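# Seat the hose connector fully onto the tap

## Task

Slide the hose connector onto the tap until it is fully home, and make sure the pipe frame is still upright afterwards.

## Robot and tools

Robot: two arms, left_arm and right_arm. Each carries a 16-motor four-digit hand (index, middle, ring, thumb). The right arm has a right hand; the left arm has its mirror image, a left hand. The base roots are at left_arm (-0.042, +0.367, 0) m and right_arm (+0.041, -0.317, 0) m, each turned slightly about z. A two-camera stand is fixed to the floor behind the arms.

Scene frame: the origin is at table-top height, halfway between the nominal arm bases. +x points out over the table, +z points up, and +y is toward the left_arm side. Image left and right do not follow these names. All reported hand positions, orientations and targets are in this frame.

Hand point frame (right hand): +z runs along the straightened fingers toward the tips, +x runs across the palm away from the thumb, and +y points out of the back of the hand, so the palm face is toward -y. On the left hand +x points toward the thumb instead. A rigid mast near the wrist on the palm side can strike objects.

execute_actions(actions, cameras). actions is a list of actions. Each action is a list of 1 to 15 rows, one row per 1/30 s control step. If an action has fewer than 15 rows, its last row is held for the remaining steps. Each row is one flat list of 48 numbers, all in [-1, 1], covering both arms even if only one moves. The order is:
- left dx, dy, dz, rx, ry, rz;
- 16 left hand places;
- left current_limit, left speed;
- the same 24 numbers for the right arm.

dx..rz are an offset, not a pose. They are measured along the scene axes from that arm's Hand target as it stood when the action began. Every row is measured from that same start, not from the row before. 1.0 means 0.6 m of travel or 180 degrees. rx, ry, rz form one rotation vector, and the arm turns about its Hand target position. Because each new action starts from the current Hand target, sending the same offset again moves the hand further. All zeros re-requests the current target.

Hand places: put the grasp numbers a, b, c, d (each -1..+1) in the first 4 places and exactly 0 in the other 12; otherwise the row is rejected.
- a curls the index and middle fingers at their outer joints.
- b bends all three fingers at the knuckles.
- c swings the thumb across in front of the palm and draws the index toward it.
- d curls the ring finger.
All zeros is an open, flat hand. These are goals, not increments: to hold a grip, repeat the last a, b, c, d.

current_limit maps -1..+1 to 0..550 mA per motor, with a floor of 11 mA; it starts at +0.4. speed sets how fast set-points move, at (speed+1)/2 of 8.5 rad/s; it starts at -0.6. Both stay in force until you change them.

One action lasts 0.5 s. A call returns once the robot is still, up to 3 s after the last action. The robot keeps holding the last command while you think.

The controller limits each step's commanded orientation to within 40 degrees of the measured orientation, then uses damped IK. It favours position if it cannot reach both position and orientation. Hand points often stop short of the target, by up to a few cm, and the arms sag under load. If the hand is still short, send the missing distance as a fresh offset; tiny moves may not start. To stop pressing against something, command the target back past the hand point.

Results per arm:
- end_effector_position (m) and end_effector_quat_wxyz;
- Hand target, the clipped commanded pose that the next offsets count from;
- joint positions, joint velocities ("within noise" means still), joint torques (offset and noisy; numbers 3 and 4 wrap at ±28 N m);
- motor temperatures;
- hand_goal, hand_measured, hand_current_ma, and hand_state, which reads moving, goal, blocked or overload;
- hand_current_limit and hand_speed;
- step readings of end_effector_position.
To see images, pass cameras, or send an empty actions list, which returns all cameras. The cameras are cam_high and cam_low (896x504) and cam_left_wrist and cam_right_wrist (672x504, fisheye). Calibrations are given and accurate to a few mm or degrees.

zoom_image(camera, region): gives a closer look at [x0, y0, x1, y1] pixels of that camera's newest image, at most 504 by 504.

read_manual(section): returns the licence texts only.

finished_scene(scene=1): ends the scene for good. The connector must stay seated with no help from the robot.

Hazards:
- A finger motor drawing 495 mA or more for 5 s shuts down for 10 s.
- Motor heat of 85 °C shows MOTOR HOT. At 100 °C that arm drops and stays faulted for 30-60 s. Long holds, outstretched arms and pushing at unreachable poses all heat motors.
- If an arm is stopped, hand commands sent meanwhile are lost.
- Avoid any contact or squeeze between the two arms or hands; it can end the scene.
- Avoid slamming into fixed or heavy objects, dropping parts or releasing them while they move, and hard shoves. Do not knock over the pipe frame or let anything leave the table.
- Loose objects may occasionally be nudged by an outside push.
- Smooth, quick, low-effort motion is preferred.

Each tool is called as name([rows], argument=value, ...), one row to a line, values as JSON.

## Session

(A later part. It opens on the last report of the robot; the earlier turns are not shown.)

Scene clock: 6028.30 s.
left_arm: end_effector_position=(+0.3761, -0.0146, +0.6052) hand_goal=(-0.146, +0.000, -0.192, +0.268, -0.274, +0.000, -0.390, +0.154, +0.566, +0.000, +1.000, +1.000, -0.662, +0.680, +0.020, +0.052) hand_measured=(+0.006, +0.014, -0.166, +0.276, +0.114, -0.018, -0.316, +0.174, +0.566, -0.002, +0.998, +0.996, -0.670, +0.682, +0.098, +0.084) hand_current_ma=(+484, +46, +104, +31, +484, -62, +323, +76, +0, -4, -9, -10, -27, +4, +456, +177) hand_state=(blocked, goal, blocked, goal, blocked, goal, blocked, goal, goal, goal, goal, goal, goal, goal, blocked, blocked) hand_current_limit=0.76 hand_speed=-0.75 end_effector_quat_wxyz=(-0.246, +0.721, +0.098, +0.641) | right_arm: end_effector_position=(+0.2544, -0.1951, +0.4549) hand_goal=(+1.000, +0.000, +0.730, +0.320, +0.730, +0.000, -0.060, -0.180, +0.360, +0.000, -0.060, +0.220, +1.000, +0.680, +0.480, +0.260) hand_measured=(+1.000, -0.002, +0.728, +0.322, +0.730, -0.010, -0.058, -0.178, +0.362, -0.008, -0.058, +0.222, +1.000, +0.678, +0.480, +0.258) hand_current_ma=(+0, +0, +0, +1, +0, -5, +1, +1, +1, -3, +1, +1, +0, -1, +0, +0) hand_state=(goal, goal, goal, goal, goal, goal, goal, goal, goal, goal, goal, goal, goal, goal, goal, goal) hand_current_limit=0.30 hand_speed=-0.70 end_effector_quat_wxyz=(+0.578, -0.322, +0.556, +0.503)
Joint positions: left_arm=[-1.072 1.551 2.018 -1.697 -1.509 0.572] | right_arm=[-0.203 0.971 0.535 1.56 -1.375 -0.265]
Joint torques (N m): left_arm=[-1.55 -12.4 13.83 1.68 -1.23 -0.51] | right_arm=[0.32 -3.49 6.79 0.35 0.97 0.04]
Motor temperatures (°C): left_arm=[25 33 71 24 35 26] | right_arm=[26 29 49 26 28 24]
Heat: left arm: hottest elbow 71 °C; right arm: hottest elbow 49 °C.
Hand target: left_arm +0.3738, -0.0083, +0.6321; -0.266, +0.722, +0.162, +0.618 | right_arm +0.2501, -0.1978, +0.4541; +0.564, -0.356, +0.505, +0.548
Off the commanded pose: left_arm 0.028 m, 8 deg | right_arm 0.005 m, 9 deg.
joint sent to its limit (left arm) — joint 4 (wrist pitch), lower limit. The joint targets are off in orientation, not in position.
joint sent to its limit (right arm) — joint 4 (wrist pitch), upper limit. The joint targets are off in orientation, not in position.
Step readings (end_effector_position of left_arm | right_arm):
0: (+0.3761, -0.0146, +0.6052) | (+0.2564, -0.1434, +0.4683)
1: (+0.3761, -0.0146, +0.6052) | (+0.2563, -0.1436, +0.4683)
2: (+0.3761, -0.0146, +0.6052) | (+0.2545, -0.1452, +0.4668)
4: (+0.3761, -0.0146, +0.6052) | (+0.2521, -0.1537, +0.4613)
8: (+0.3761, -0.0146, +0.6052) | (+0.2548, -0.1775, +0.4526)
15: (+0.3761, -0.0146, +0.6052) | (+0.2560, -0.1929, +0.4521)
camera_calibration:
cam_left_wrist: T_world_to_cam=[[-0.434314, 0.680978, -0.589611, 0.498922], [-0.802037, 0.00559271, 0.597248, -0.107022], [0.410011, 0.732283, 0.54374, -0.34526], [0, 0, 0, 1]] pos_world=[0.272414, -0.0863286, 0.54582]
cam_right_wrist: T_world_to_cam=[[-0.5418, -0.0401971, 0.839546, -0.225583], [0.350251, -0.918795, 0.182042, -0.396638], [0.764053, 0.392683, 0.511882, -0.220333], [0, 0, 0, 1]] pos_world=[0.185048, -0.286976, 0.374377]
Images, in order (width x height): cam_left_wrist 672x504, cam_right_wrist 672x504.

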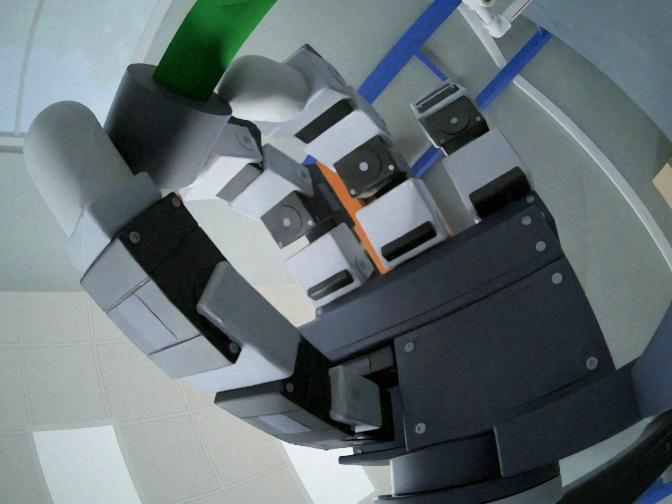

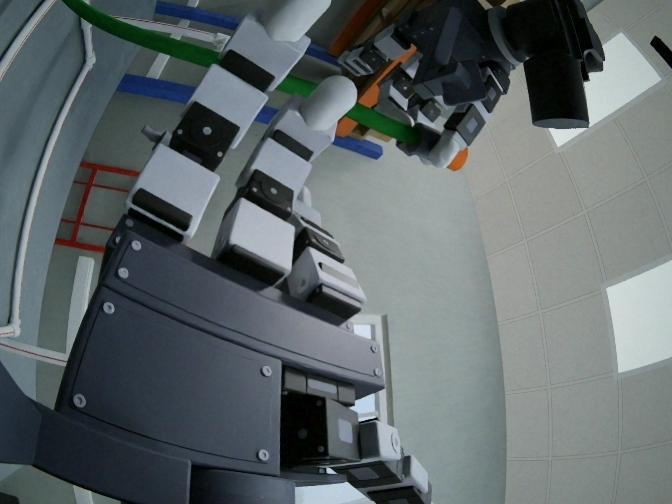

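execute_actions([
  [[0,0,0,0,0,0,0.55,0.45,0.84,-0.5,0,0,0,0,0,0,0,0,0,0,0,0,0.76,-0.75,0,-0.02,0,0,0,0,0.8,0,-1,0.8,0,0,0,0,0,0,0,0,0,0,0,0,0.3,-0.6]],
  [[0,0,0,0,0,0,0.55,0.45,0.84,-0.5,0,0,0,0,0,0,0,0,0,0,0,0,0.76,-0.75,0.1,-0.02,-0.01,0,0,0,0.8,0,-1,0.8,0,0,0,0,0,0,0,0,0,0,0,0,0.3,-0.6]],
], cameras=["cam_high","cam_left_wrist","cam_right_wrist"])

Scene clock: 6046.70 s.
left_arm: end_effector_position=(+0.3761, -0.0146, +0.6052) hand_goal=(-0.146, +0.000, -0.192, +0.268, -0.274, +0.000, -0.390, +0.154, +0.566, +0.000, +1.000, +1.000, -0.662, +0.680, +0.020, +0.052) hand_measured=(+0.006, +0.014, -0.166, +0.276, +0.114, -0.018, -0.316, +0.174, +0.566, -0.002, +0.998, +0.996, -0.670, +0.682, +0.098, +0.084) hand_current_ma=(+484, +46, +104, +31, +484, -62, +323, +76, +0, -4, -9, -10, -27, +4, +456, +177) hand_state=(blocked, goal, blocked, goal, blocked, goal, blocked, goal, goal, goal, goal, goal, goal, goal, blocked, blocked) hand_current_limit=0.76 hand_speed=-0.75 end_effector_quat_wxyz=(-0.246, +0.721, +0.098, +0.641) | right_arm: end_effector_position=(+0.3099, -0.2232, +0.4344) hand_goal=(+1.000, +0.000, +0.330, -0.060, +0.710, +0.000, -0.700, -0.760, +0.220, +0.000, -0.700, -0.260, +1.000, +0.680, +0.480, +0.200) hand_measured=(+1.000, -0.002, +0.332, -0.058, +0.712, -0.006, -0.698, -0.758, +0.222, -0.006, -0.698, -0.258, +1.000, +0.678, +0.480, +0.202) hand_current_ma=(+0, +0, +1, +1, +1, -2, +1, +1, +0, -3, +0, +1, +0, -1, +0, +1) hand_state=(goal, goal, goal, goal, goal, goal, goal, goal, goal, goal, goal, goal, goal, goal, goal, goal) hand_current_limit=0.30 hand_speed=-0.60 end_effector_quat_wxyz=(+0.567, -0.287, +0.589, +0.498)
Joint positions: left_arm=[-1.072 1.551 2.018 -1.697 -1.509 0.572] | right_arm=[-0.268 1.137 0.587 1.568 -1.405 -0.291]
Joint torques (N m): left_arm=[-1.55 -12.4 13.83 1.68 -1.23 -0.51] | right_arm=[1.49 -4.72 10.8 0.34 0.84 -0.17]
Motor temperatures (°C): left_arm=[25 33 71 24 35 26] | right_arm=[26 29 49 26 28 24]
Heat: left arm: hottest elbow 71 °C; right arm: hottest elbow 49 °C.
Hand target: left_arm +0.3738, -0.0083, +0.6321; -0.266, +0.722, +0.162, +0.618 | right_arm +0.3101, -0.2218, +0.4482; +0.564, -0.356, +0.505, +0.548
Off the commanded pose: left_arm 0.028 m, 8 deg | right_arm 0.014 m, 14 deg.
joint sent to its limit (left arm) — joint 4 (wrist pitch), lower limit. The joint targets are off in orientation, not in position.
joint sent to its limit (right arm) — joint 4 (wrist pitch), upper limit. The joint targets are off in orientation, not in position.
Step readings (end_effector_position of left_arm | right_arm):
0: (+0.3761, -0.0146, +0.6052) | (+0.2544, -0.1951, +0.4549)
1: (+0.3761, -0.0146, +0.6052) | (+0.2545, -0.1952, +0.4549)
2: (+0.3761, -0.0146, +0.6052) | (+0.2548, -0.1960, +0.4549)
4: (+0.3761, -0.0146, +0.6052) | (+0.2551, -0.1987, +0.4542)
8: (+0.3761, -0.0146, +0.6052) | (+0.2550, -0.2049, +0.4541)
15: (+0.3761, -0.0146, +0.6052) | (+0.2543, -0.2074, +0.4550)
16: (+0.3761, -0.0146, +0.6052) | (+0.2543, -0.2074, +0.4549)
17: (+0.3761, -0.0146, +0.6052) | (+0.2554, -0.2079, +0.4543)
19: (+0.3761, -0.0146, +0.6052) | (+0.2633, -0.2104, +0.4498)
23: (+0.3761, -0.0146, +0.6052) | (+0.2931, -0.2197, +0.4356)
30: (+0.3761, -0.0146, +0.6052) | (+0.3100, -0.2241, +0.4324)
camera_calibration:
cam_left_wrist: T_world_to_cam=[[-0.434314, 0.680978, -0.589611, 0.498922], [-0.802037, 0.00559271, 0.597248, -0.107022], [0.410011, 0.732283, 0.54374, -0.34526], [0, 0, 0, 1]] pos_world=[0.272414, -0.0863286, 0.54582]
cam_right_wrist: T_world_to_cam=[[-0.470959, -0.00734009, 0.882125, -0.212625], [0.313971, -0.935881, 0.159839, -0.421011], [0.824391, 0.352239, 0.443066, -0.239121], [0, 0, 0, 1]] pos_world=[0.229177, -0.311349, 0.360802]
Images, in order (width x height): cam_high 896x504, cam_left_wrist 672x504, cam_right_wrist 672x504.

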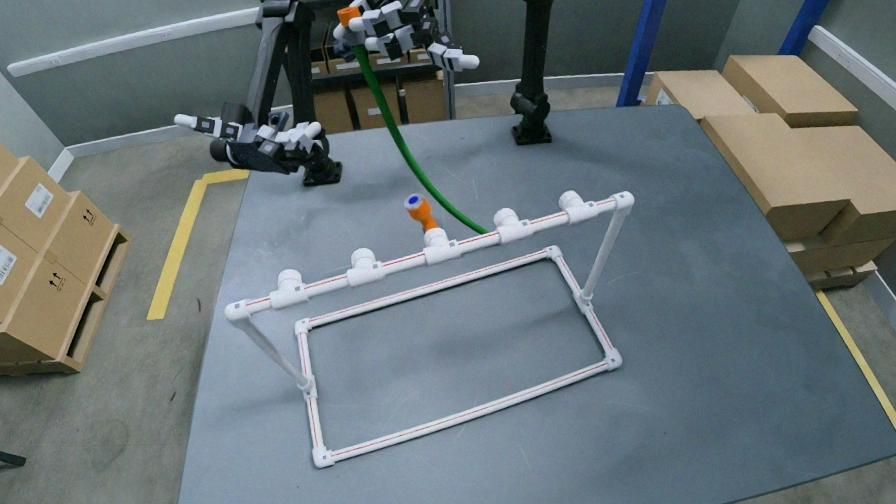

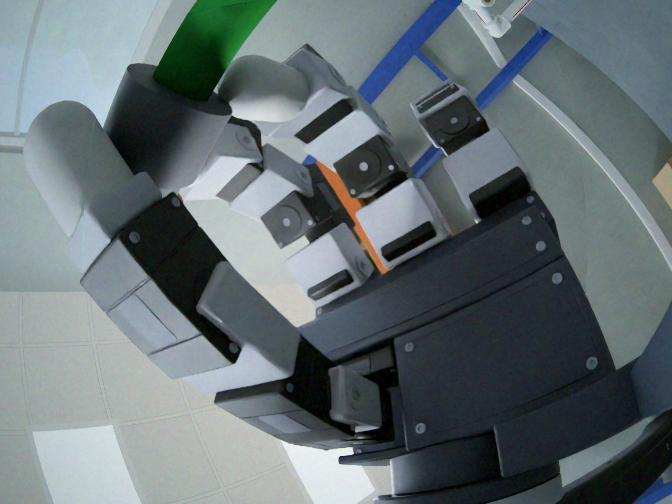

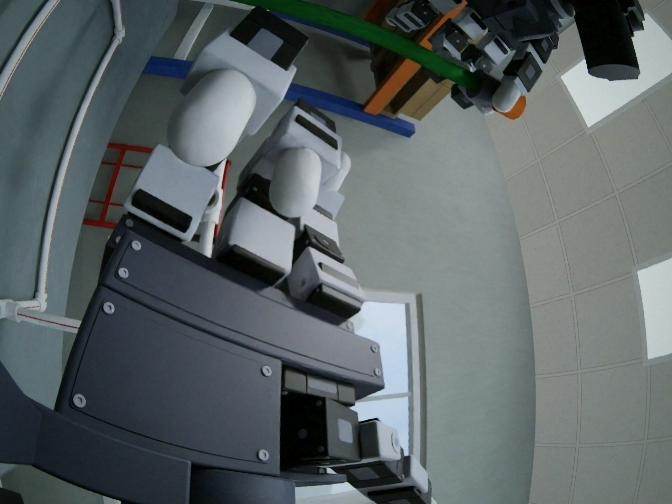

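execute_actions([
  [[0,0,0,0,0,0,0.55,0.45,0.84,-0.5,0,0,0,0,0,0,0,0,0,0,0,0,0.76,-0.75,0.0833,0.05,0.033,0,0,0,0.8,0,-0.5,0.8,0,0,0,0,0,0,0,0,0,0,0,0,0.3,-0.6]],
  [[0,0,0,0,0,0,0.55,0.45,0.84,-0.5,0,0,0,0,0,0,0,0,0,0,0,0,0.76,-0.75,0,0.09,0.05,0,0,0,0.6,0,0,0.6,0,0,0,0,0,0,0,0,0,0,0,0,0.3,-0.6]],
  [[0,0,0,0,0,0,0.55,0.45,0.84,-0.5,0,0,0,0,0,0,0,0,0,0,0,0,0.76,-0.75,0,0.09,0.04,0,0,0,0.35,0,0,0.35,0,0,0,0,0,0,0,0,0,0,0,0,0.3,-0.6]],
], cameras=["cam_high","cam_left_wrist","cam_right_wrist"])

Scene clock: 6063.70 s.
left_arm: end_effector_position=(+0.3770, -0.0131, +0.6067) hand_goal=(-0.146, +0.000, -0.192, +0.268, -0.274, +0.000, -0.390, +0.154, +0.566, +0.000, +1.000, +1.000, -0.662, +0.680, +0.020, +0.052) hand_measured=(-0.054, +0.000, -0.160, +0.282, +0.108, +0.002, -0.366, +0.150, +0.566, -0.002, +0.998, +0.996, -0.692, +0.678, +0.130, +0.088) hand_current_ma=(+438, +2, +127, +50, +484, +4, +94, -14, +0, -4, -9, -10, -122, -4, +484, +204) hand_state=(blocked, goal, blocked, goal, blocked, goal, blocked, goal, goal, goal, goal, goal, blocked, goal, blocked, blocked) hand_current_limit=0.76 hand_speed=-0.75 end_effector_quat_wxyz=(-0.248, +0.718, +0.100, +0.642) | right_arm: end_effector_position=(+0.3644, -0.0876, +0.4978) hand_goal=(+0.820, +0.000, +0.230, +0.368, +0.732, +0.000, +0.020, +0.192, +0.628, +0.000, +0.020, +0.280, +0.746, +0.680, +0.230, +0.118) hand_measured=(+0.828, -0.002, +0.228, +0.366, +0.732, -0.006, +0.018, +0.188, +0.612, +0.008, -0.012, +0.260, +0.756, +0.678, +0.232, +0.116) hand_current_ma=(+5, +0, +0, -1, +0, -2, -1, -1, -15, +3, -40, -19, +6, -1, +1, -1) hand_state=(goal, goal, goal, goal, goal, goal, goal, goal, goal, goal, blocked, blocked, goal, goal, goal, goal) hand_current_limit=0.30 hand_speed=-0.60 end_effector_quat_wxyz=(+0.546, -0.337, +0.521, +0.563)
Joint positions: left_arm=[-1.069 1.551 2.019 -1.697 -1.516 0.572] | right_arm=[0.199 1.217 0.86 0.959 -1.15 -0.784]
Joint torques (N m): left_arm=[-1.73 -12.28 13.83 1.68 -0.99 -0.49] | right_arm=[1.73 -8.47 12.72 0.36 0.67 -0.22]
Motor temperatures (°C): left_arm=[25 33 71 24 35 26] | right_arm=[26 29 52 26 28 24]
Heat: left arm: hottest elbow 71 °C; right arm: hottest elbow 52 °C.
Hand target: left_arm +0.3738, -0.0082, +0.6320; -0.266, +0.722, +0.162, +0.618 | right_arm +0.3603, -0.0839, +0.5218; +0.564, -0.355, +0.505, +0.548
Off the commanded pose: left_arm 0.026 m, 8 deg | right_arm 0.025 m, 4 deg.
joint sent to its limit (left arm) — joint 4 (wrist pitch), lower limit. The joint targets are off in orientation, not in position.
Step readings (end_effector_position of left_arm | right_arm):
0: (+0.3761, -0.0146, +0.6052) | (+0.3099, -0.2232, +0.4344)
1: (+0.3761, -0.0146, +0.6052) | (+0.3100, -0.2231, +0.4346)
2: (+0.3761, -0.0146, +0.6052) | (+0.3111, -0.2223, +0.4362)
4: (+0.3761, -0.0146, +0.6052) | (+0.3187, -0.2166, +0.4437)
8: (+0.3761, -0.0146, +0.6052) | (+0.3414, -0.2017, +0.4549)
15: (+0.3761, -0.0146, +0.6052) | (+0.3558, -0.1934, +0.4526)
16: (+0.3761, -0.0146, +0.6052) | (+0.3560, -0.1932, +0.4536)
17: (+0.3761, -0.0146, +0.6052) | (+0.3566, -0.1910, +0.4558)
19: (+0.3761, -0.0146, +0.6052) | (+0.3603, -0.1831, +0.4634)
23: (+0.3761, -0.0146, +0.6052) | (+0.3580, -0.1548, +0.4751)
30: (+0.3761, -0.0146, +0.6052) | (+0.3599, -0.1394, +0.4792)
31: (+0.3761, -0.0146, +0.6052) | (+0.3611, -0.1391, +0.4789)
32: (+0.3761, -0.0146, +0.6052) | (+0.3630, -0.1371, +0.4800)
34: (+0.3761, -0.0146, +0.6052) | (+0.3685, -0.1291, +0.4851)
38: (+0.3761, -0.0143, +0.6059) | (+0.3653, -0.1023, +0.4951)
45: (+0.3770, -0.0131, +0.6067) | (+0.3615, -0.0896, +0.5028)
camera_calibration:
cam_left_wrist: T_world_to_cam=[[-0.4339, 0.680484, -0.590484, 0.499603], [-0.805609, 0.000407702, 0.592448, -0.10299], [0.403392, 0.732762, 0.548027, -0.347588], [0, 0, 0, 1]] pos_world=[0.274023, -0.0852306, 0.546512]
cam_right_wrist: T_world_to_cam=[[-0.510416, -0.169061, 0.843145, -0.222241], [0.479541, -0.869834, 0.115888, -0.354012], [0.713804, 0.463474, 0.525049, -0.35067], [0, 0, 0, 1]] pos_world=[0.306637, -0.182977, 0.412526]
Images, in order (width x height): cam_high 896x504, cam_left_wrist 672x504, cam_right_wrist 672x504.

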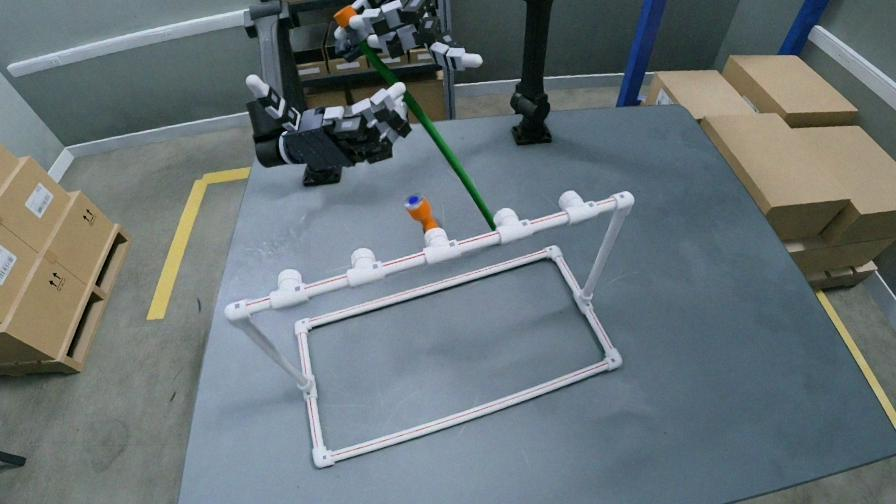

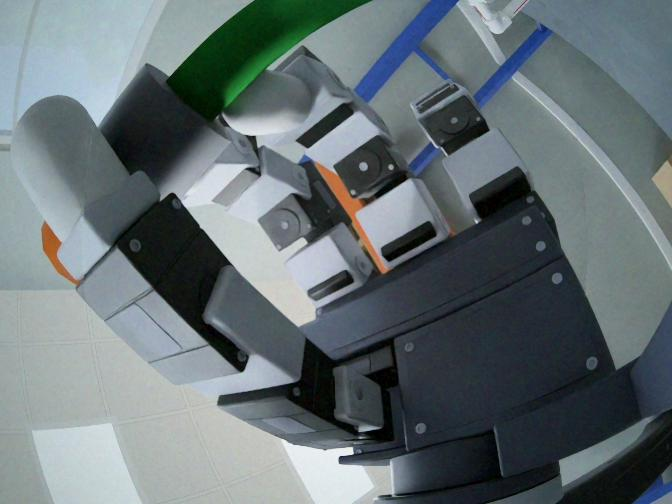

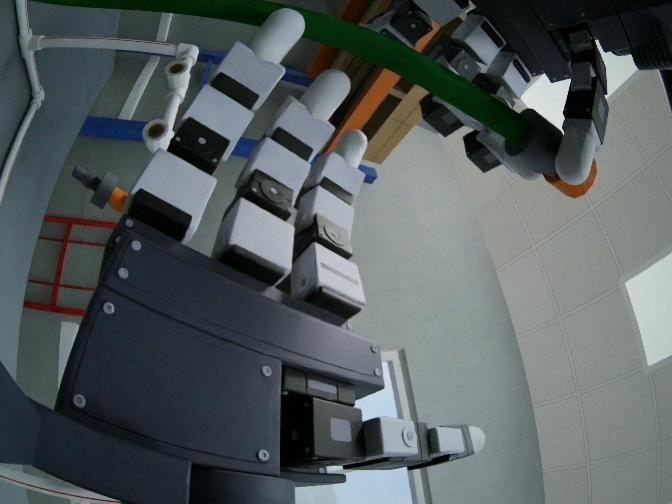

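execute_actions([
  [[0,0,0,0,0,0,0.55,0.45,0.84,-0.5,0,0,0,0,0,0,0,0,0,0,0,0,0.74,-0.75,0.05,-0.02,0,0,0,0,0.1,0,0,0.1,0,0,0,0,0,0,0,0,0,0,0,0,0.3,-0.5]],
  [[0,0,0,0,0,0,0.55,0.45,0.84,-0.5,0,0,0,0,0,0,0,0,0,0,0,0,0.74,-0.75,-0.02,0.06,0.02,0,0,0,0.1,0,0,0.1,0,0,0,0,0,0,0,0,0,0,0,0,0.3,-0.5]],
], cameras=["cam_high","cam_left_wrist","cam_right_wrist"])

Scene clock: 6115.67 s.
left_arm: end_effector_position=(+0.3786, -0.0118, +0.6055) hand_goal=(-0.146, +0.000, -0.192, +0.268, -0.274, +0.000, -0.390, +0.154, +0.566, +0.000, +1.000, +1.000, -0.662, +0.680, +0.020, +0.052) hand_measured=(-0.078, +0.006, -0.160, +0.282, +0.074, -0.006, -0.352, +0.158, +0.566, -0.002, +0.998, +0.996, -0.712, +0.674, +0.134, +0.088) hand_current_ma=(+318, +19, +130, +50, +479, -19, +151, +16, -1, -4, -9, -10, -218, -23, +479, +204) hand_state=(blocked, goal, blocked, goal, blocked, goal, blocked, goal, goal, goal, goal, goal, blocked, goal, blocked, blocked) hand_current_limit=0.74 hand_speed=-0.75 end_effector_quat_wxyz=(-0.249, +0.720, +0.100, +0.640) | right_arm: end_effector_position=(+0.3814, -0.0597, +0.5056) hand_goal=(+0.770, +0.000, +0.480, +0.606, +0.746, +0.000, +0.420, +0.556, +0.716, +0.000, +0.420, +0.580, +0.720, +0.680, +0.230, +0.156) hand_measured=(+0.776, -0.002, +0.478, +0.604, +0.748, -0.006, +0.418, +0.554, +0.718, -0.006, +0.418, +0.578, +0.728, +0.678, +0.232, +0.154) hand_current_ma=(+3, +0, +0, -1, +0, -2, +0, -1, +0, -2, +0, -1, +4, -1, +1, +0) hand_state=(goal, goal, goal, goal, goal, goal, goal, goal, goal, goal, goal, goal, goal, goal, goal, goal) hand_current_limit=0.30 hand_speed=-0.50 end_effector_quat_wxyz=(+0.543, -0.340, +0.526, +0.560)
Joint positions: left_arm=[-1.065 1.551 2.019 -1.697 -1.511 0.574] | right_arm=[0.258 1.25 0.933 0.82 -1.107 -0.887]
Joint torques (N m): left_arm=[-2.14 -12.45 13.81 1.69 -1.15 -0.52] | right_arm=[0.79 -9.35 13.12 0.64 0.58 -0.22]
Motor temperatures (°C): left_arm=[25 33 71 24 34 26] | right_arm=[26 31 55 26 28 24]
Heat: left arm: hottest elbow 71 °C; right arm: hottest elbow 55 °C.
Hand target: left_arm +0.3737, -0.0084, +0.6319; -0.266, +0.722, +0.162, +0.618 | right_arm +0.3781, -0.0598, +0.5339; +0.564, -0.356, +0.505, +0.548
Off the commanded pose: left_arm 0.027 m, 8 deg | right_arm 0.028 m, 4 deg.
joint sent to its limit (left arm) — joint 4 (wrist pitch), lower limit. The joint targets are off in orientation, not in position.
Step readings (end_effector_position of left_arm | right_arm):
0: (+0.3770, -0.0131, +0.6067) | (+0.3644, -0.0876, +0.4978)
1: (+0.3770, -0.0131, +0.6067) | (+0.3644, -0.0875, +0.4979)
2: (+0.3770, -0.0131, +0.6067) | (+0.3636, -0.0876, +0.4984)
4: (+0.3773, -0.0127, +0.6067) | (+0.3642, -0.0893, +0.4997)
8: (+0.3786, -0.0115, +0.6062) | (+0.3753, -0.0934, +0.5053)
15: (+0.3786, -0.0118, +0.6055) | (+0.3867, -0.0948, +0.5015)
16: (+0.3786, -0.0118, +0.6055) | (+0.3868, -0.0949, +0.5016)
17: (+0.3786, -0.0118, +0.6055) | (+0.3881, -0.0939, +0.5023)
19: (+0.3786, -0.0118, +0.6055) | (+0.3917, -0.0888, +0.5045)
23: (+0.3786, -0.0118, +0.6055) | (+0.3870, -0.0708, +0.5042)
30: (+0.3786, -0.0118, +0.6055) | (+0.3811, -0.0604, +0.5055)
camera_calibration:
cam_left_wrist: T_world_to_cam=[[-0.438462, 0.679049, -0.588764, 0.49942], [-0.802655, -0.00113281, 0.596443, -0.104556], [0.404347, 0.734092, 0.545539, -0.34739], [0, 0, 0, 1]] pos_world=[0.275521, -0.0842332, 0.545917]
cam_right_wrist: T_world_to_cam=[[-0.508461, -0.155693, 0.846893, -0.217285], [0.479527, -0.868096, 0.128309, -0.345097], [0.715207, 0.471348, 0.516052, -0.375317], [0, 0, 0, 1]] pos_world=[0.323432, -0.156502, 0.421979]
Images, in order (width x height): cam_high 896x504, cam_left_wrist 672x504, cam_right_wrist 672x504.

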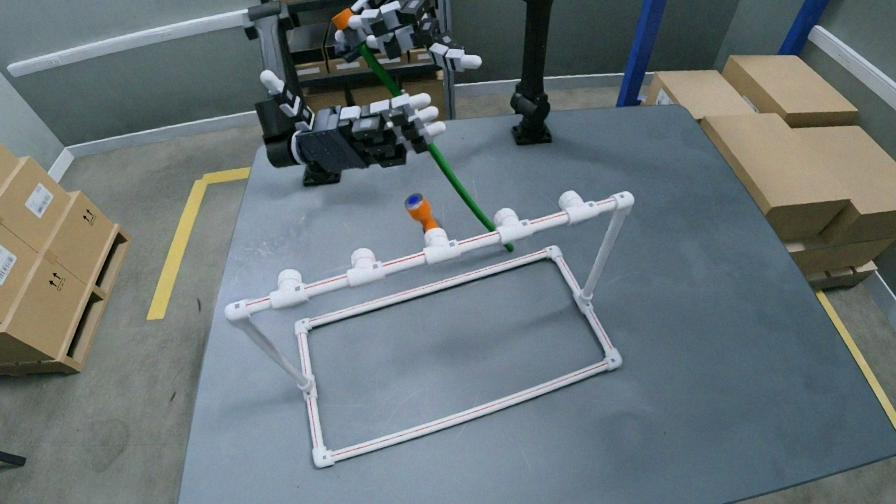

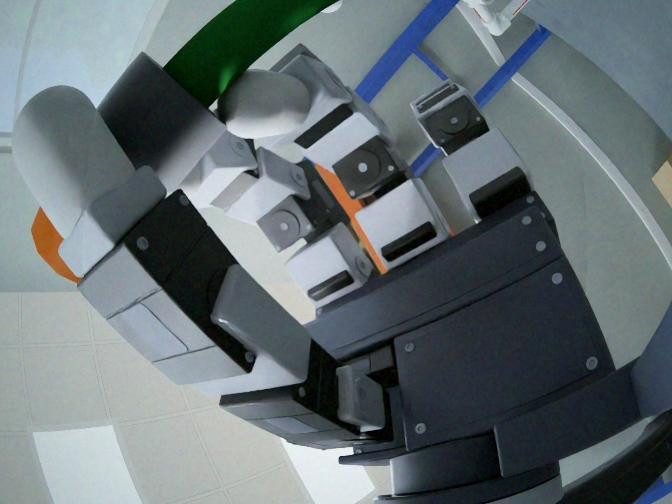

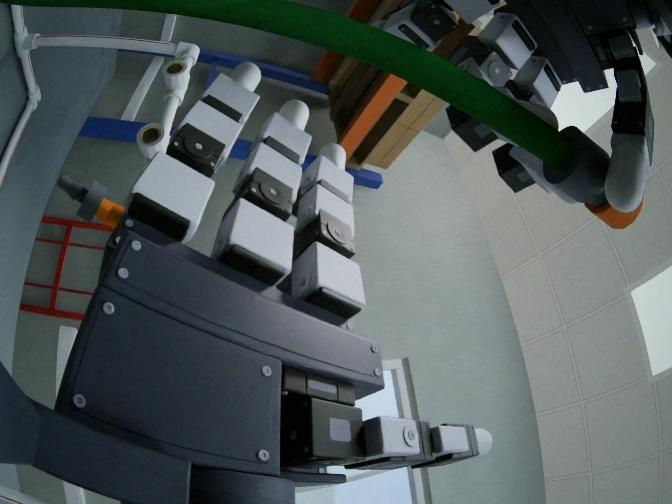

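execute_actions([
  [[0,0,0,0,0,0,0.55,0.45,0.84,-0.5,0,0,0,0,0,0,0,0,0,0,0,0,0.74,-0.75,-0.06,0,-0.03,0.0376,-0.0878,-0.03,0.1,0,0,0.1,0,0,0,0,0,0,0,0,0,0,0,0,0.3,-0.5]],
], cameras=["cam_high","cam_left_wrist","cam_right_wrist"])

Scene clock: 6181.00 s.
left_arm: end_effector_position=(+0.3786, -0.0118, +0.6055) hand_goal=(-0.146, +0.000, -0.192, +0.268, -0.274, +0.000, -0.390, +0.154, +0.566, +0.000, +1.000, +1.000, -0.662, +0.680, +0.020, +0.052) hand_measured=(-0.078, +0.006, -0.160, +0.282, +0.074, -0.006, -0.352, +0.158, +0.566, -0.002, +0.998, +0.996, -0.712, +0.674, +0.134, +0.088) hand_current_ma=(+318, +19, +130, +50, +479, -19, +151, +16, -1, -4, -9, -10, -218, -23, +479, +204) hand_state=(blocked, goal, blocked, goal, blocked, goal, blocked, goal, goal, goal, goal, goal, blocked, goal, blocked, blocked) hand_current_limit=0.74 hand_speed=-0.75 end_effector_quat_wxyz=(-0.249, +0.720, +0.100, +0.640) | right_arm: end_effector_position=(+0.3436, -0.0621, +0.5206) hand_goal=(+0.770, +0.000, +0.480, +0.606, +0.746, +0.000, +0.420, +0.556, +0.716, +0.000, +0.420, +0.580, +0.720, +0.680, +0.230, +0.156) hand_measured=(+0.772, -0.002, +0.478, +0.604, +0.748, -0.006, +0.418, +0.554, +0.718, -0.006, +0.418, +0.578, +0.722, +0.678, +0.232, +0.154) hand_current_ma=(+1, -1, +0, -1, +0, -2, +0, -1, +0, -2, +0, -1, +1, -1, +1, +0) hand_state=(goal, goal, goal, goal, goal, goal, goal, goal, goal, goal, goal, goal, goal, goal, goal, goal) hand_current_limit=0.30 hand_speed=-0.50 end_effector_quat_wxyz=(+0.671, -0.367, +0.410, +0.497)
Joint positions: left_arm=[-1.065 1.551 2.019 -1.697 -1.511 0.574] | right_arm=[0.281 1.213 0.886 1.112 -0.979 -0.971]
Joint torques (N m): left_arm=[-2.14 -12.4 13.82 1.68 -1.15 -0.52] | right_arm=[1.2 -6.83 7.72 1.32 0.77 -0.13]
Motor temperatures (°C): left_arm=[25 34 71 24 35 26] | right_arm=[26 32 59 26 27 24]
Heat: left arm: hottest elbow 71 °C; right arm: hottest elbow 59 °C.
Hand target: left_arm +0.3737, -0.0084, +0.6319; -0.266, +0.722, +0.162, +0.618 | right_arm +0.3422, -0.0598, +0.5158; +0.673, -0.370, +0.406, +0.496
Off the commanded pose: left_arm 0.027 m, 8 deg | right_arm 0.005 m, 1 deg.
joint sent to its limit (left arm) — joint 4 (wrist pitch), lower limit. The joint targets are off in orientation, not in position.
Step readings (end_effector_position of left_arm | right_arm):
0: (+0.3786, -0.0118, +0.6055) | (+0.3814, -0.0597, +0.5056)
1: (+0.3786, -0.0118, +0.6055) | (+0.3818, -0.0597, +0.5058)
2: (+0.3786, -0.0118, +0.6055) | (+0.3828, -0.0598, +0.5076)
4: (+0.3786, -0.0118, +0.6055) | (+0.3809, -0.0596, +0.5121)
8: (+0.3786, -0.0118, +0.6055) | (+0.3621, -0.0622, +0.5181)
15: (+0.3786, -0.0118, +0.6055) | (+0.3457, -0.0621, +0.5207)
camera_calibration:
cam_left_wrist: T_world_to_cam=[[-0.438462, 0.679049, -0.588764, 0.49942], [-0.802655, -0.00113281, 0.596443, -0.104556], [0.404347, 0.734092, 0.545539, -0.34739], [0, 0, 0, 1]] pos_world=[0.275521, -0.0842332, 0.545917]
cam_right_wrist: T_world_to_cam=[[-0.773151, -0.177251, 0.60895, -0.0360968], [0.33565, -0.929023, 0.155739, -0.299512], [0.538124, 0.324804, 0.777769, -0.439331], [0, 0, 0, 1]] pos_world=[0.309037, -0.141955, 0.410325]
Images, in order (width x height): cam_high 896x504, cam_left_wrist 672x504, cam_right_wrist 672x504.

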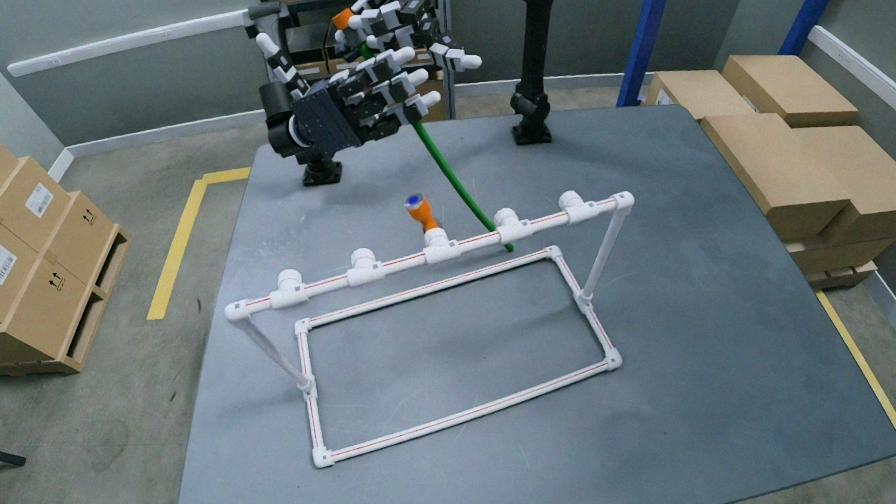

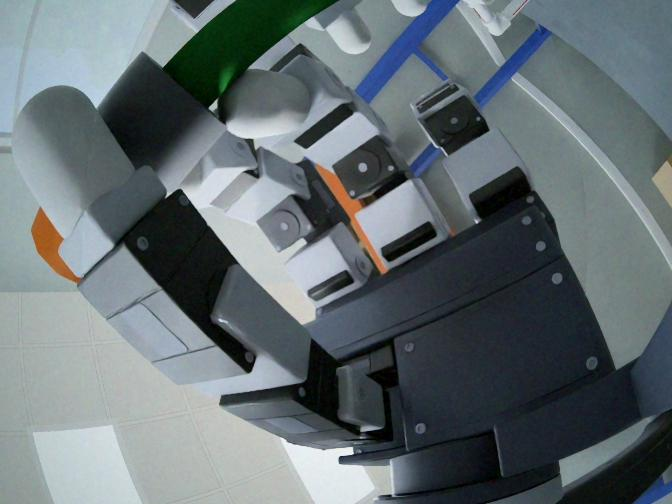

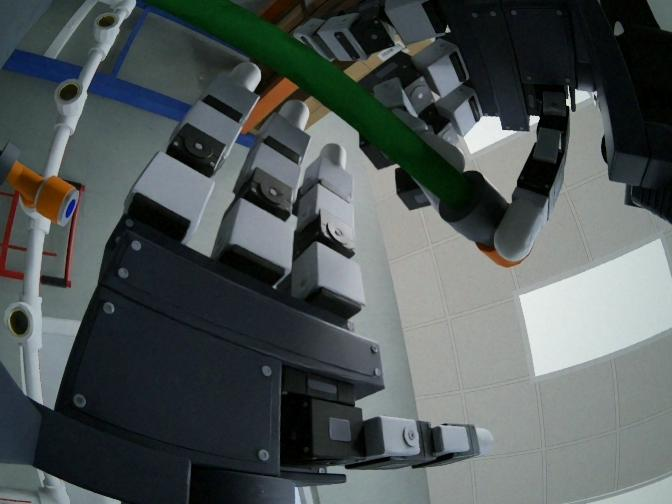

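zoom_image(camera="cam_right_wrist", region=[220, 0, 560, 280])

Scaled by 1.482 from the camera's 672x504 image, which has a finer 960x720 frame.

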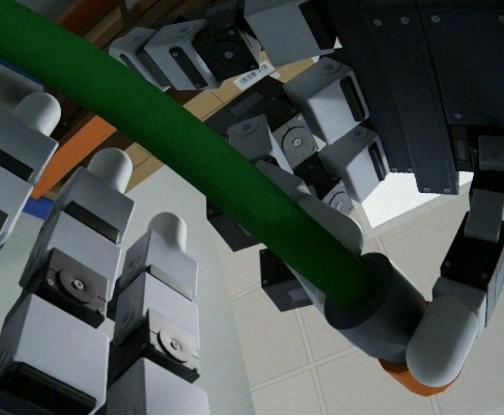

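execute_actions([
  [[0,0,0,0,0,0,0.55,0.45,0.84,-0.5,0,0,0,0,0,0,0,0,0,0,0,0,0.74,-0.75,-0.045,0.02,-0.04,0,0,0,0.15,0,0,0.15,0,0,0,0,0,0,0,0,0,0,0,0,0.3,-0.5]],
], cameras=["cam_left_wrist","cam_right_wrist"])

Scene clock: 6221.30 s.
left_arm: end_effector_position=(+0.3786, -0.0118, +0.6055) hand_goal=(-0.146, +0.000, -0.192, +0.268, -0.274, +0.000, -0.390, +0.154, +0.566, +0.000, +1.000, +1.000, -0.662, +0.680, +0.020, +0.052) hand_measured=(-0.078, +0.006, -0.160, +0.282, +0.074, -0.006, -0.352, +0.158, +0.566, -0.002, +0.998, +0.996, -0.712, +0.674, +0.134, +0.088) hand_current_ma=(+318, +19, +130, +50, +479, -19, +151, +16, -1, -4, -9, -10, -218, -23, +479, +204) hand_state=(blocked, goal, blocked, goal, blocked, goal, blocked, goal, goal, goal, goal, goal, blocked, goal, blocked, blocked) hand_current_limit=0.74 hand_speed=-0.75 end_effector_quat_wxyz=(-0.249, +0.720, +0.100, +0.640) | right_arm: end_effector_position=(+0.3220, -0.0473, +0.4912) hand_goal=(+0.780, +0.000, +0.430, +0.558, +0.742, +0.000, +0.340, +0.482, +0.698, +0.000, +0.340, +0.520, +0.726, +0.680, +0.230, +0.148) hand_measured=(+0.778, -0.002, +0.432, +0.560, +0.744, -0.006, +0.342, +0.484, +0.700, -0.006, +0.342, +0.522, +0.724, +0.678, +0.232, +0.150) hand_current_ma=(+0, -1, +1, +1, +0, -2, +1, +1, +0, -2, +1, +1, +0, -1, +1, +1) hand_state=(goal, goal, goal, goal, goal, goal, goal, goal, goal, goal, goal, goal, goal, goal, goal, goal) hand_current_limit=0.30 hand_speed=-0.50 end_effector_quat_wxyz=(+0.666, -0.365, +0.415, +0.501)
Joint positions: left_arm=[-1.065 1.551 2.019 -1.697 -1.511 0.574] | right_arm=[0.338 1.182 0.788 1.115 -0.941 -1.029]
Joint torques (N m): left_arm=[-2.2 -12.34 13.78 1.66 -1.15 -0.51] | right_arm=[1.67 -7.3 7.86 1.29 0.76 -0.17]
Motor temperatures (°C): left_arm=[25 34 71 24 35 26] | right_arm=[26 32 53 26 28 24]
Heat: left arm: hottest elbow 71 °C; right arm: hottest elbow 53 °C.
Hand target: left_arm +0.3737, -0.0084, +0.6319; -0.266, +0.722, +0.162, +0.618 | right_arm +0.3151, -0.0477, +0.4919; +0.673, -0.370, +0.405, +0.496
Off the commanded pose: left_arm 0.027 m, 8 deg | right_arm 0.007 m, 2 deg.
joint sent to its limit (left arm) — joint 4 (wrist pitch), lower limit. The joint targets are off in orientation, not in position.
Step readings (end_effector_position of left_arm | right_arm):
0: (+0.3786, -0.0118, +0.6055) | (+0.3436, -0.0621, +0.5206)
1: (+0.3786, -0.0118, +0.6055) | (+0.3436, -0.0620, +0.5204)
2: (+0.3786, -0.0118, +0.6055) | (+0.3437, -0.0613, +0.5191)
4: (+0.3786, -0.0118, +0.6055) | (+0.3404, -0.0590, +0.5120)
8: (+0.3786, -0.0118, +0.6055) | (+0.3293, -0.0513, +0.4929)
15: (+0.3786, -0.0118, +0.6055) | (+0.3241, -0.0469, +0.4897)
camera_calibration:
cam_left_wrist: T_world_to_cam=[[-0.438462, 0.679049, -0.588764, 0.49942], [-0.802655, -0.00113281, 0.596443, -0.104556], [0.404347, 0.734092, 0.545539, -0.34739], [0, 0, 0, 1]] pos_world=[0.275521, -0.0842332, 0.545917]
cam_right_wrist: T_world_to_cam=[[-0.761722, -0.179993, 0.6224, -0.0427094], [0.34345, -0.926736, 0.152325, -0.274605], [0.549383, 0.329792, 0.767734, -0.408146], [0, 0, 0, 1]] pos_world=[0.286009, -0.127571, 0.381759]
Images, in order (width x height): cam_left_wrist 672x504, cam_right_wrist 672x504.

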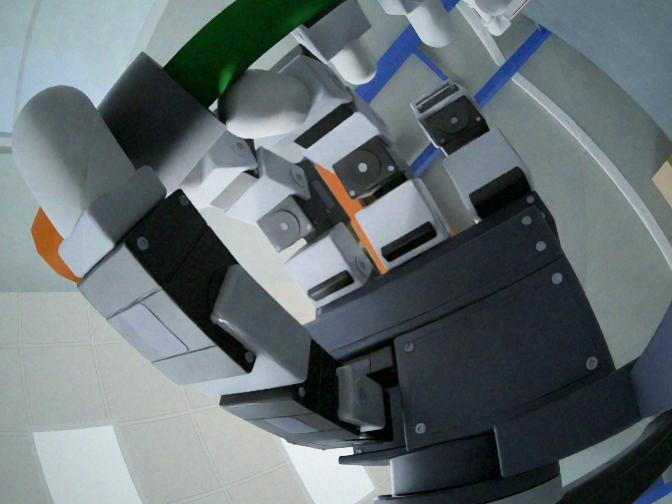

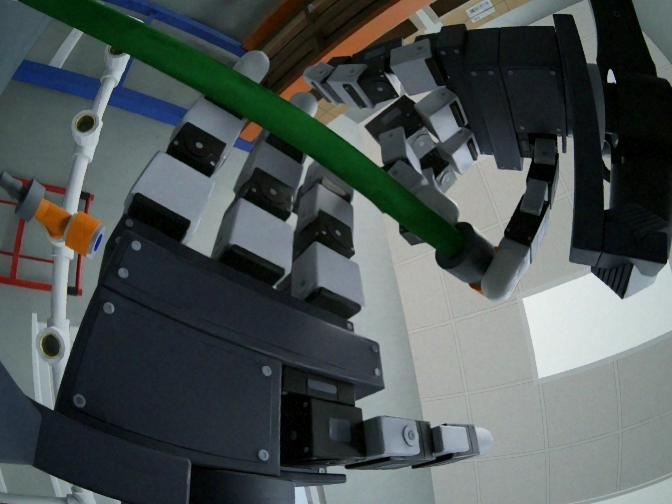

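execute_actions([
  [[0,0,0,0,0,0,0.55,0.45,0.84,-0.5,0,0,0,0,0,0,0,0,0,0,0,0,0.74,-0.75,-0.03,0.007,-0.003,0,0,0,0.2,0,0,0.2,0,0,0,0,0,0,0,0,0,0,0,0,0.3,-0.6]],
  [[0,0,0,0,0,0,0.55,0.45,0.84,-0.5,0,0,0,0,0,0,0,0,0,0,0,0,0.74,-0.75,0,0,0,0,0,0,0.6,0,0,0.5,0,0,0,0,0,0,0,0,0,0,0,0,0.3,-0.7]],
], cameras=["cam_left_wrist","cam_right_wrist"])

Scene clock: 6234.87 s.
left_arm: end_effector_position=(+0.3786, -0.0118, +0.6055) hand_goal=(-0.146, +0.000, -0.192, +0.268, -0.274, +0.000, -0.390, +0.154, +0.566, +0.000, +1.000, +1.000, -0.662, +0.680, +0.020, +0.052) hand_measured=(-0.078, +0.016, -0.160, +0.280, +0.038, -0.016, -0.352, +0.162, +0.566, -0.002, +0.998, +0.996, -0.696, +0.674, +0.146, +0.090) hand_current_ma=(+318, +53, +130, +40, +478, -52, +151, +26, -1, -4, -9, -10, -144, -21, +478, +209) hand_state=(blocked, goal, blocked, goal, blocked, goal, blocked, goal, goal, goal, goal, goal, blocked, goal, blocked, blocked) hand_current_limit=0.74 hand_speed=-0.75 end_effector_quat_wxyz=(-0.249, +0.720, +0.100, +0.640) | right_arm: end_effector_position=(+0.3026, -0.0444, +0.4898) hand_goal=(+0.860, +0.000, -0.010, +0.130, +0.700, +0.000, -0.380, -0.170, +0.586, +0.000, -0.220, +0.090, +0.770, +0.680, +0.230, +0.080) hand_measured=(+0.858, -0.010, -0.008, +0.132, +0.702, -0.006, -0.378, -0.168, +0.590, -0.006, -0.216, +0.092, +0.768, +0.678, +0.232, +0.082) hand_current_ma=(-1, -5, +1, +1, +0, -2, +0, +1, +2, -2, +2, +1, -1, -1, +1, +1) hand_state=(goal, goal, goal, goal, goal, goal, goal, goal, goal, goal, goal, goal, goal, goal, goal, goal) hand_current_limit=0.30 hand_speed=-0.70 end_effector_quat_wxyz=(+0.672, -0.367, +0.407, +0.497)
Joint positions: left_arm=[-1.065 1.551 2.019 -1.697 -1.51 0.574] | right_arm=[0.363 1.134 0.749 1.101 -0.919 -1.062]
Joint torques (N m): left_arm=[-2.14 -12.34 13.79 1.66 -1.16 -0.51] | right_arm=[0.91 -6.95 7.8 0.28 0.72 -0.1]
Motor temperatures (°C): left_arm=[25 34 71 24 35 26] | right_arm=[26 31 53 26 28 24]
Heat: left arm: hottest elbow 71 °C; right arm: hottest elbow 53 °C.
Hand target: left_arm +0.3737, -0.0084, +0.6319; -0.266, +0.722, +0.162, +0.618 | right_arm +0.2972, -0.0436, +0.4901; +0.673, -0.370, +0.405, +0.496
Off the commanded pose: left_arm 0.027 m, 8 deg | right_arm 0.006 m, 0 deg.
joint sent to its limit (left arm) — joint 4 (wrist pitch), lower limit. The joint targets are off in orientation, not in position.
Step readings (end_effector_position of left_arm | right_arm):
0: (+0.3786, -0.0118, +0.6055) | (+0.3219, -0.0473, +0.4912)
1: (+0.3786, -0.0118, +0.6055) | (+0.3220, -0.0473, +0.4910)
2: (+0.3786, -0.0118, +0.6055) | (+0.3219, -0.0472, +0.4910)
4: (+0.3786, -0.0118, +0.6055) | (+0.3184, -0.0468, +0.4896)
8: (+0.3786, -0.0118, +0.6055) | (+0.3069, -0.0460, +0.4888)
15: (+0.3786, -0.0118, +0.6055) | (+0.3023, -0.0447, +0.4900)
16: (+0.3786, -0.0118, +0.6055) | (+0.3023, -0.0446, +0.4899)
17: (+0.3786, -0.0118, +0.6055) | (+0.3025, -0.0446, +0.4898)
19: (+0.3786, -0.0118, +0.6055) | (+0.3026, -0.0445, +0.4898)
23: (+0.3786, -0.0118, +0.6055) | (+0.3027, -0.0445, +0.4898)
30: (+0.3786, -0.0118, +0.6055) | (+0.3027, -0.0445, +0.4898)
camera_calibration:
cam_left_wrist: T_world_to_cam=[[-0.438582, 0.678934, -0.588808, 0.499468], [-0.802486, -0.00093071, 0.59667, -0.10471], [0.404552, 0.734199, 0.545243, -0.347276], [0, 0, 0, 1]] pos_world=[0.275521, -0.0842334, 0.545918]
cam_right_wrist: T_world_to_cam=[[-0.77523, -0.180554, 0.605325, -0.043657], [0.336197, -0.929215, 0.1534, -0.263522], [0.53478, 0.322429, 0.781057, -0.399789], [0, 0, 0, 1]] pos_world=[0.26855, -0.123847, 0.379109]
Images, in order (width x height): cam_left_wrist 672x504, cam_right_wrist 672x504.

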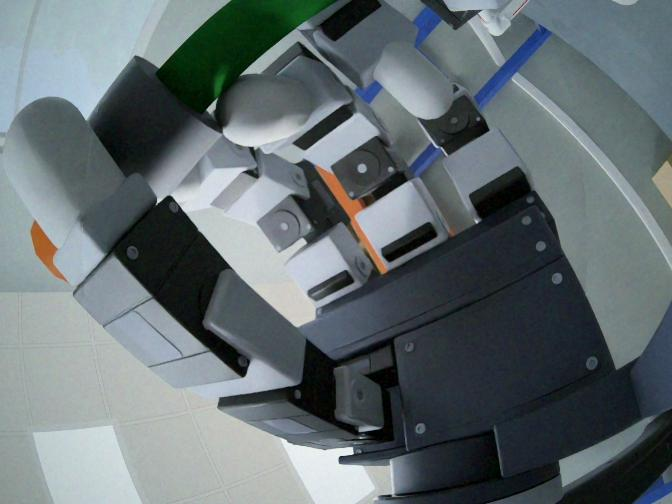

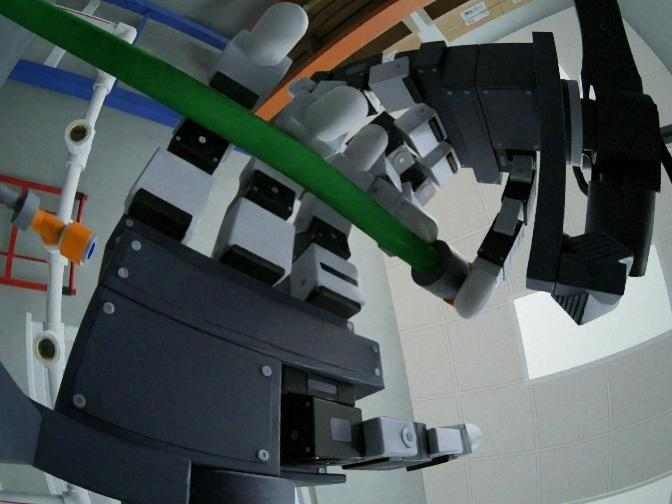

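execute_actions([
  [[0,0,0,0,0,0,0.55,0.45,0.84,-0.5,0,0,0,0,0,0,0,0,0,0,0,0,0.74,-0.75,-0.01,0.003,0,0,0,0,0.8,0,0,0.7,0,0,0,0,0,0,0,0,0,0,0,0,0.3,-0.7]],
  [[0,0,0,0,0,0,0.55,0.45,0.84,-0.5,0,0,0,0,0,0,0,0,0,0,0,0,0.74,-0.75,0,0,0,0,0,0,0.95,0,0,0.85,0,0,0,0,0,0,0,0,0,0,0,0,0.4,-0.7]],
], cameras=["cam_left_wrist","cam_right_wrist"])

Scene clock: 6243.80 s.
left_arm: end_effector_position=(+0.3786, -0.0119, +0.6053) hand_goal=(-0.146, +0.000, -0.192, +0.268, -0.274, +0.000, -0.390, +0.154, +0.566, +0.000, +1.000, +1.000, -0.662, +0.680, +0.020, +0.052) hand_measured=(-0.074, +0.012, -0.158, +0.280, -0.272, -0.010, -0.386, +0.156, +0.566, -0.002, +0.998, +0.996, -0.688, +0.678, +0.156, +0.090) hand_current_ma=(+337, +37, +133, +40, +10, -28, +14, +7, -1, -4, -9, -10, -105, -11, +479, +211) hand_state=(blocked, goal, blocked, goal, goal, goal, goal, goal, goal, goal, goal, goal, blocked, goal, blocked, blocked) hand_current_limit=0.74 hand_speed=-0.75 end_effector_quat_wxyz=(-0.249, +0.720, +0.100, +0.640) | right_arm: end_effector_position=(+0.2951, -0.0419, +0.4899) hand_goal=(+0.930, +0.000, -0.360, -0.202, +0.682, +0.000, -0.940, -0.678, +0.462, +0.000, -0.780, -0.330, +0.806, +0.680, +0.230, +0.028) hand_measured=(+0.926, -0.008, -0.358, -0.200, +0.648, +0.000, -0.720, -0.522, +0.516, +0.008, -0.760, -0.328, +0.804, +0.678, +0.232, +0.030) hand_current_ma=(-1, -4, +0, +1, -49, +0, +385, +385, +102, +3, +19, +1, -1, -1, +1, +1) hand_state=(goal, goal, goal, goal, blocked, goal, blocked, blocked, blocked, goal, blocked, goal, goal, goal, goal, goal) hand_current_limit=0.40 hand_speed=-0.70 end_effector_quat_wxyz=(+0.676, -0.371, +0.403, +0.493)
Joint positions: left_arm=[-1.065 1.551 2.019 -1.697 -1.509 0.574] | right_arm=[0.376 1.114 0.739 1.085 -0.911 -1.086]
Joint torques (N m): left_arm=[-2.14 -12.4 13.82 1.69 -1.18 -0.52] | right_arm=[1.2 -6.65 7.86 0.49 0.71 0.02]
Motor temperatures (°C): left_arm=[25 34 71 24 35 26] | right_arm=[26 31 52 26 27 24]
Heat: left arm: hottest elbow 71 °C; right arm: hottest elbow 52 °C.
Hand target: left_arm +0.3737, -0.0084, +0.6319; -0.266, +0.722, +0.162, +0.618 | right_arm +0.2910, -0.0418, +0.4902; +0.673, -0.370, +0.405, +0.496
Off the commanded pose: left_arm 0.027 m, 8 deg | right_arm 0.004 m, 0 deg.
joint sent to its limit (left arm) — joint 4 (wrist pitch), lower limit. The joint targets are off in orientation, not in position.
Step readings (end_effector_position of left_arm | right_arm):
0: (+0.3786, -0.0118, +0.6055) | (+0.3026, -0.0444, +0.4898)
1: (+0.3786, -0.0118, +0.6055) | (+0.3025, -0.0444, +0.4899)
2: (+0.3786, -0.0118, +0.6055) | (+0.3026, -0.0443, +0.4900)
4: (+0.3786, -0.0119, +0.6054) | (+0.3021, -0.0436, +0.4901)
8: (+0.3786, -0.0119, +0.6053) | (+0.2976, -0.0429, +0.4905)
15: (+0.3786, -0.0119, +0.6053) | (+0.2954, -0.0421, +0.4902)
16: (+0.3786, -0.0119, +0.6053) | (+0.2954, -0.0420, +0.4901)
17: (+0.3786, -0.0119, +0.6053) | (+0.2954, -0.0420, +0.4900)
19: (+0.3786, -0.0119, +0.6053) | (+0.2954, -0.0419, +0.4899)
23: (+0.3786, -0.0119, +0.6053) | (+0.2952, -0.0419, +0.4900)
30: (+0.3786, -0.0119, +0.6053) | (+0.2951, -0.0419, +0.4899)
camera_calibration:
cam_left_wrist: T_world_to_cam=[[-0.438861, 0.67884, -0.588708, 0.499448], [-0.801932, -0.000343161, 0.597415, -0.105242], [0.405347, 0.734286, 0.544534, -0.346933], [0, 0, 0, 1]] pos_world=[0.275419, -0.0843334, 0.545819]
cam_right_wrist: T_world_to_cam=[[-0.784446, -0.177497, 0.594256, -0.0408124], [0.331258, -0.929959, 0.15951, -0.260326], [0.524321, 0.321979, 0.7883, -0.3972], [0, 0, 0, 1]] pos_world=[0.262481, -0.121446, 0.37889]
Images, in order (width x height): cam_left_wrist 672x504, cam_right_wrist 672x504.

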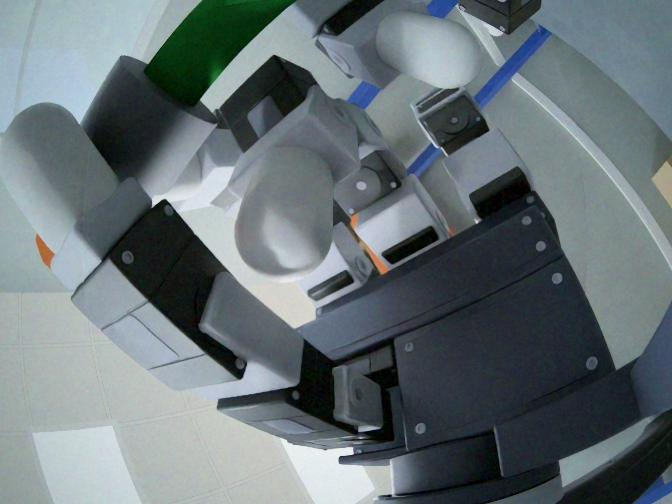

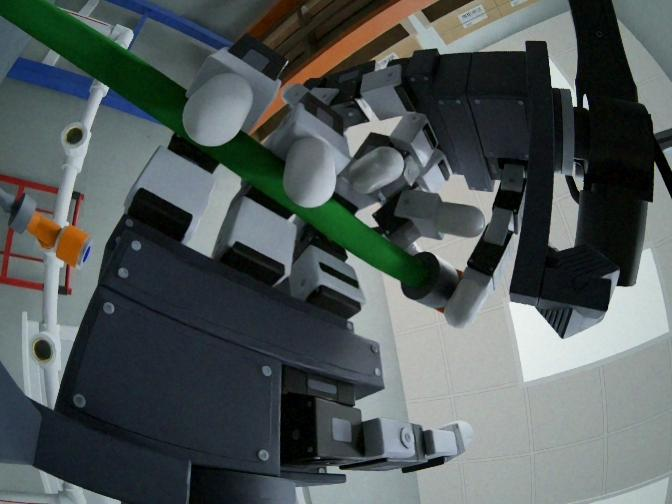

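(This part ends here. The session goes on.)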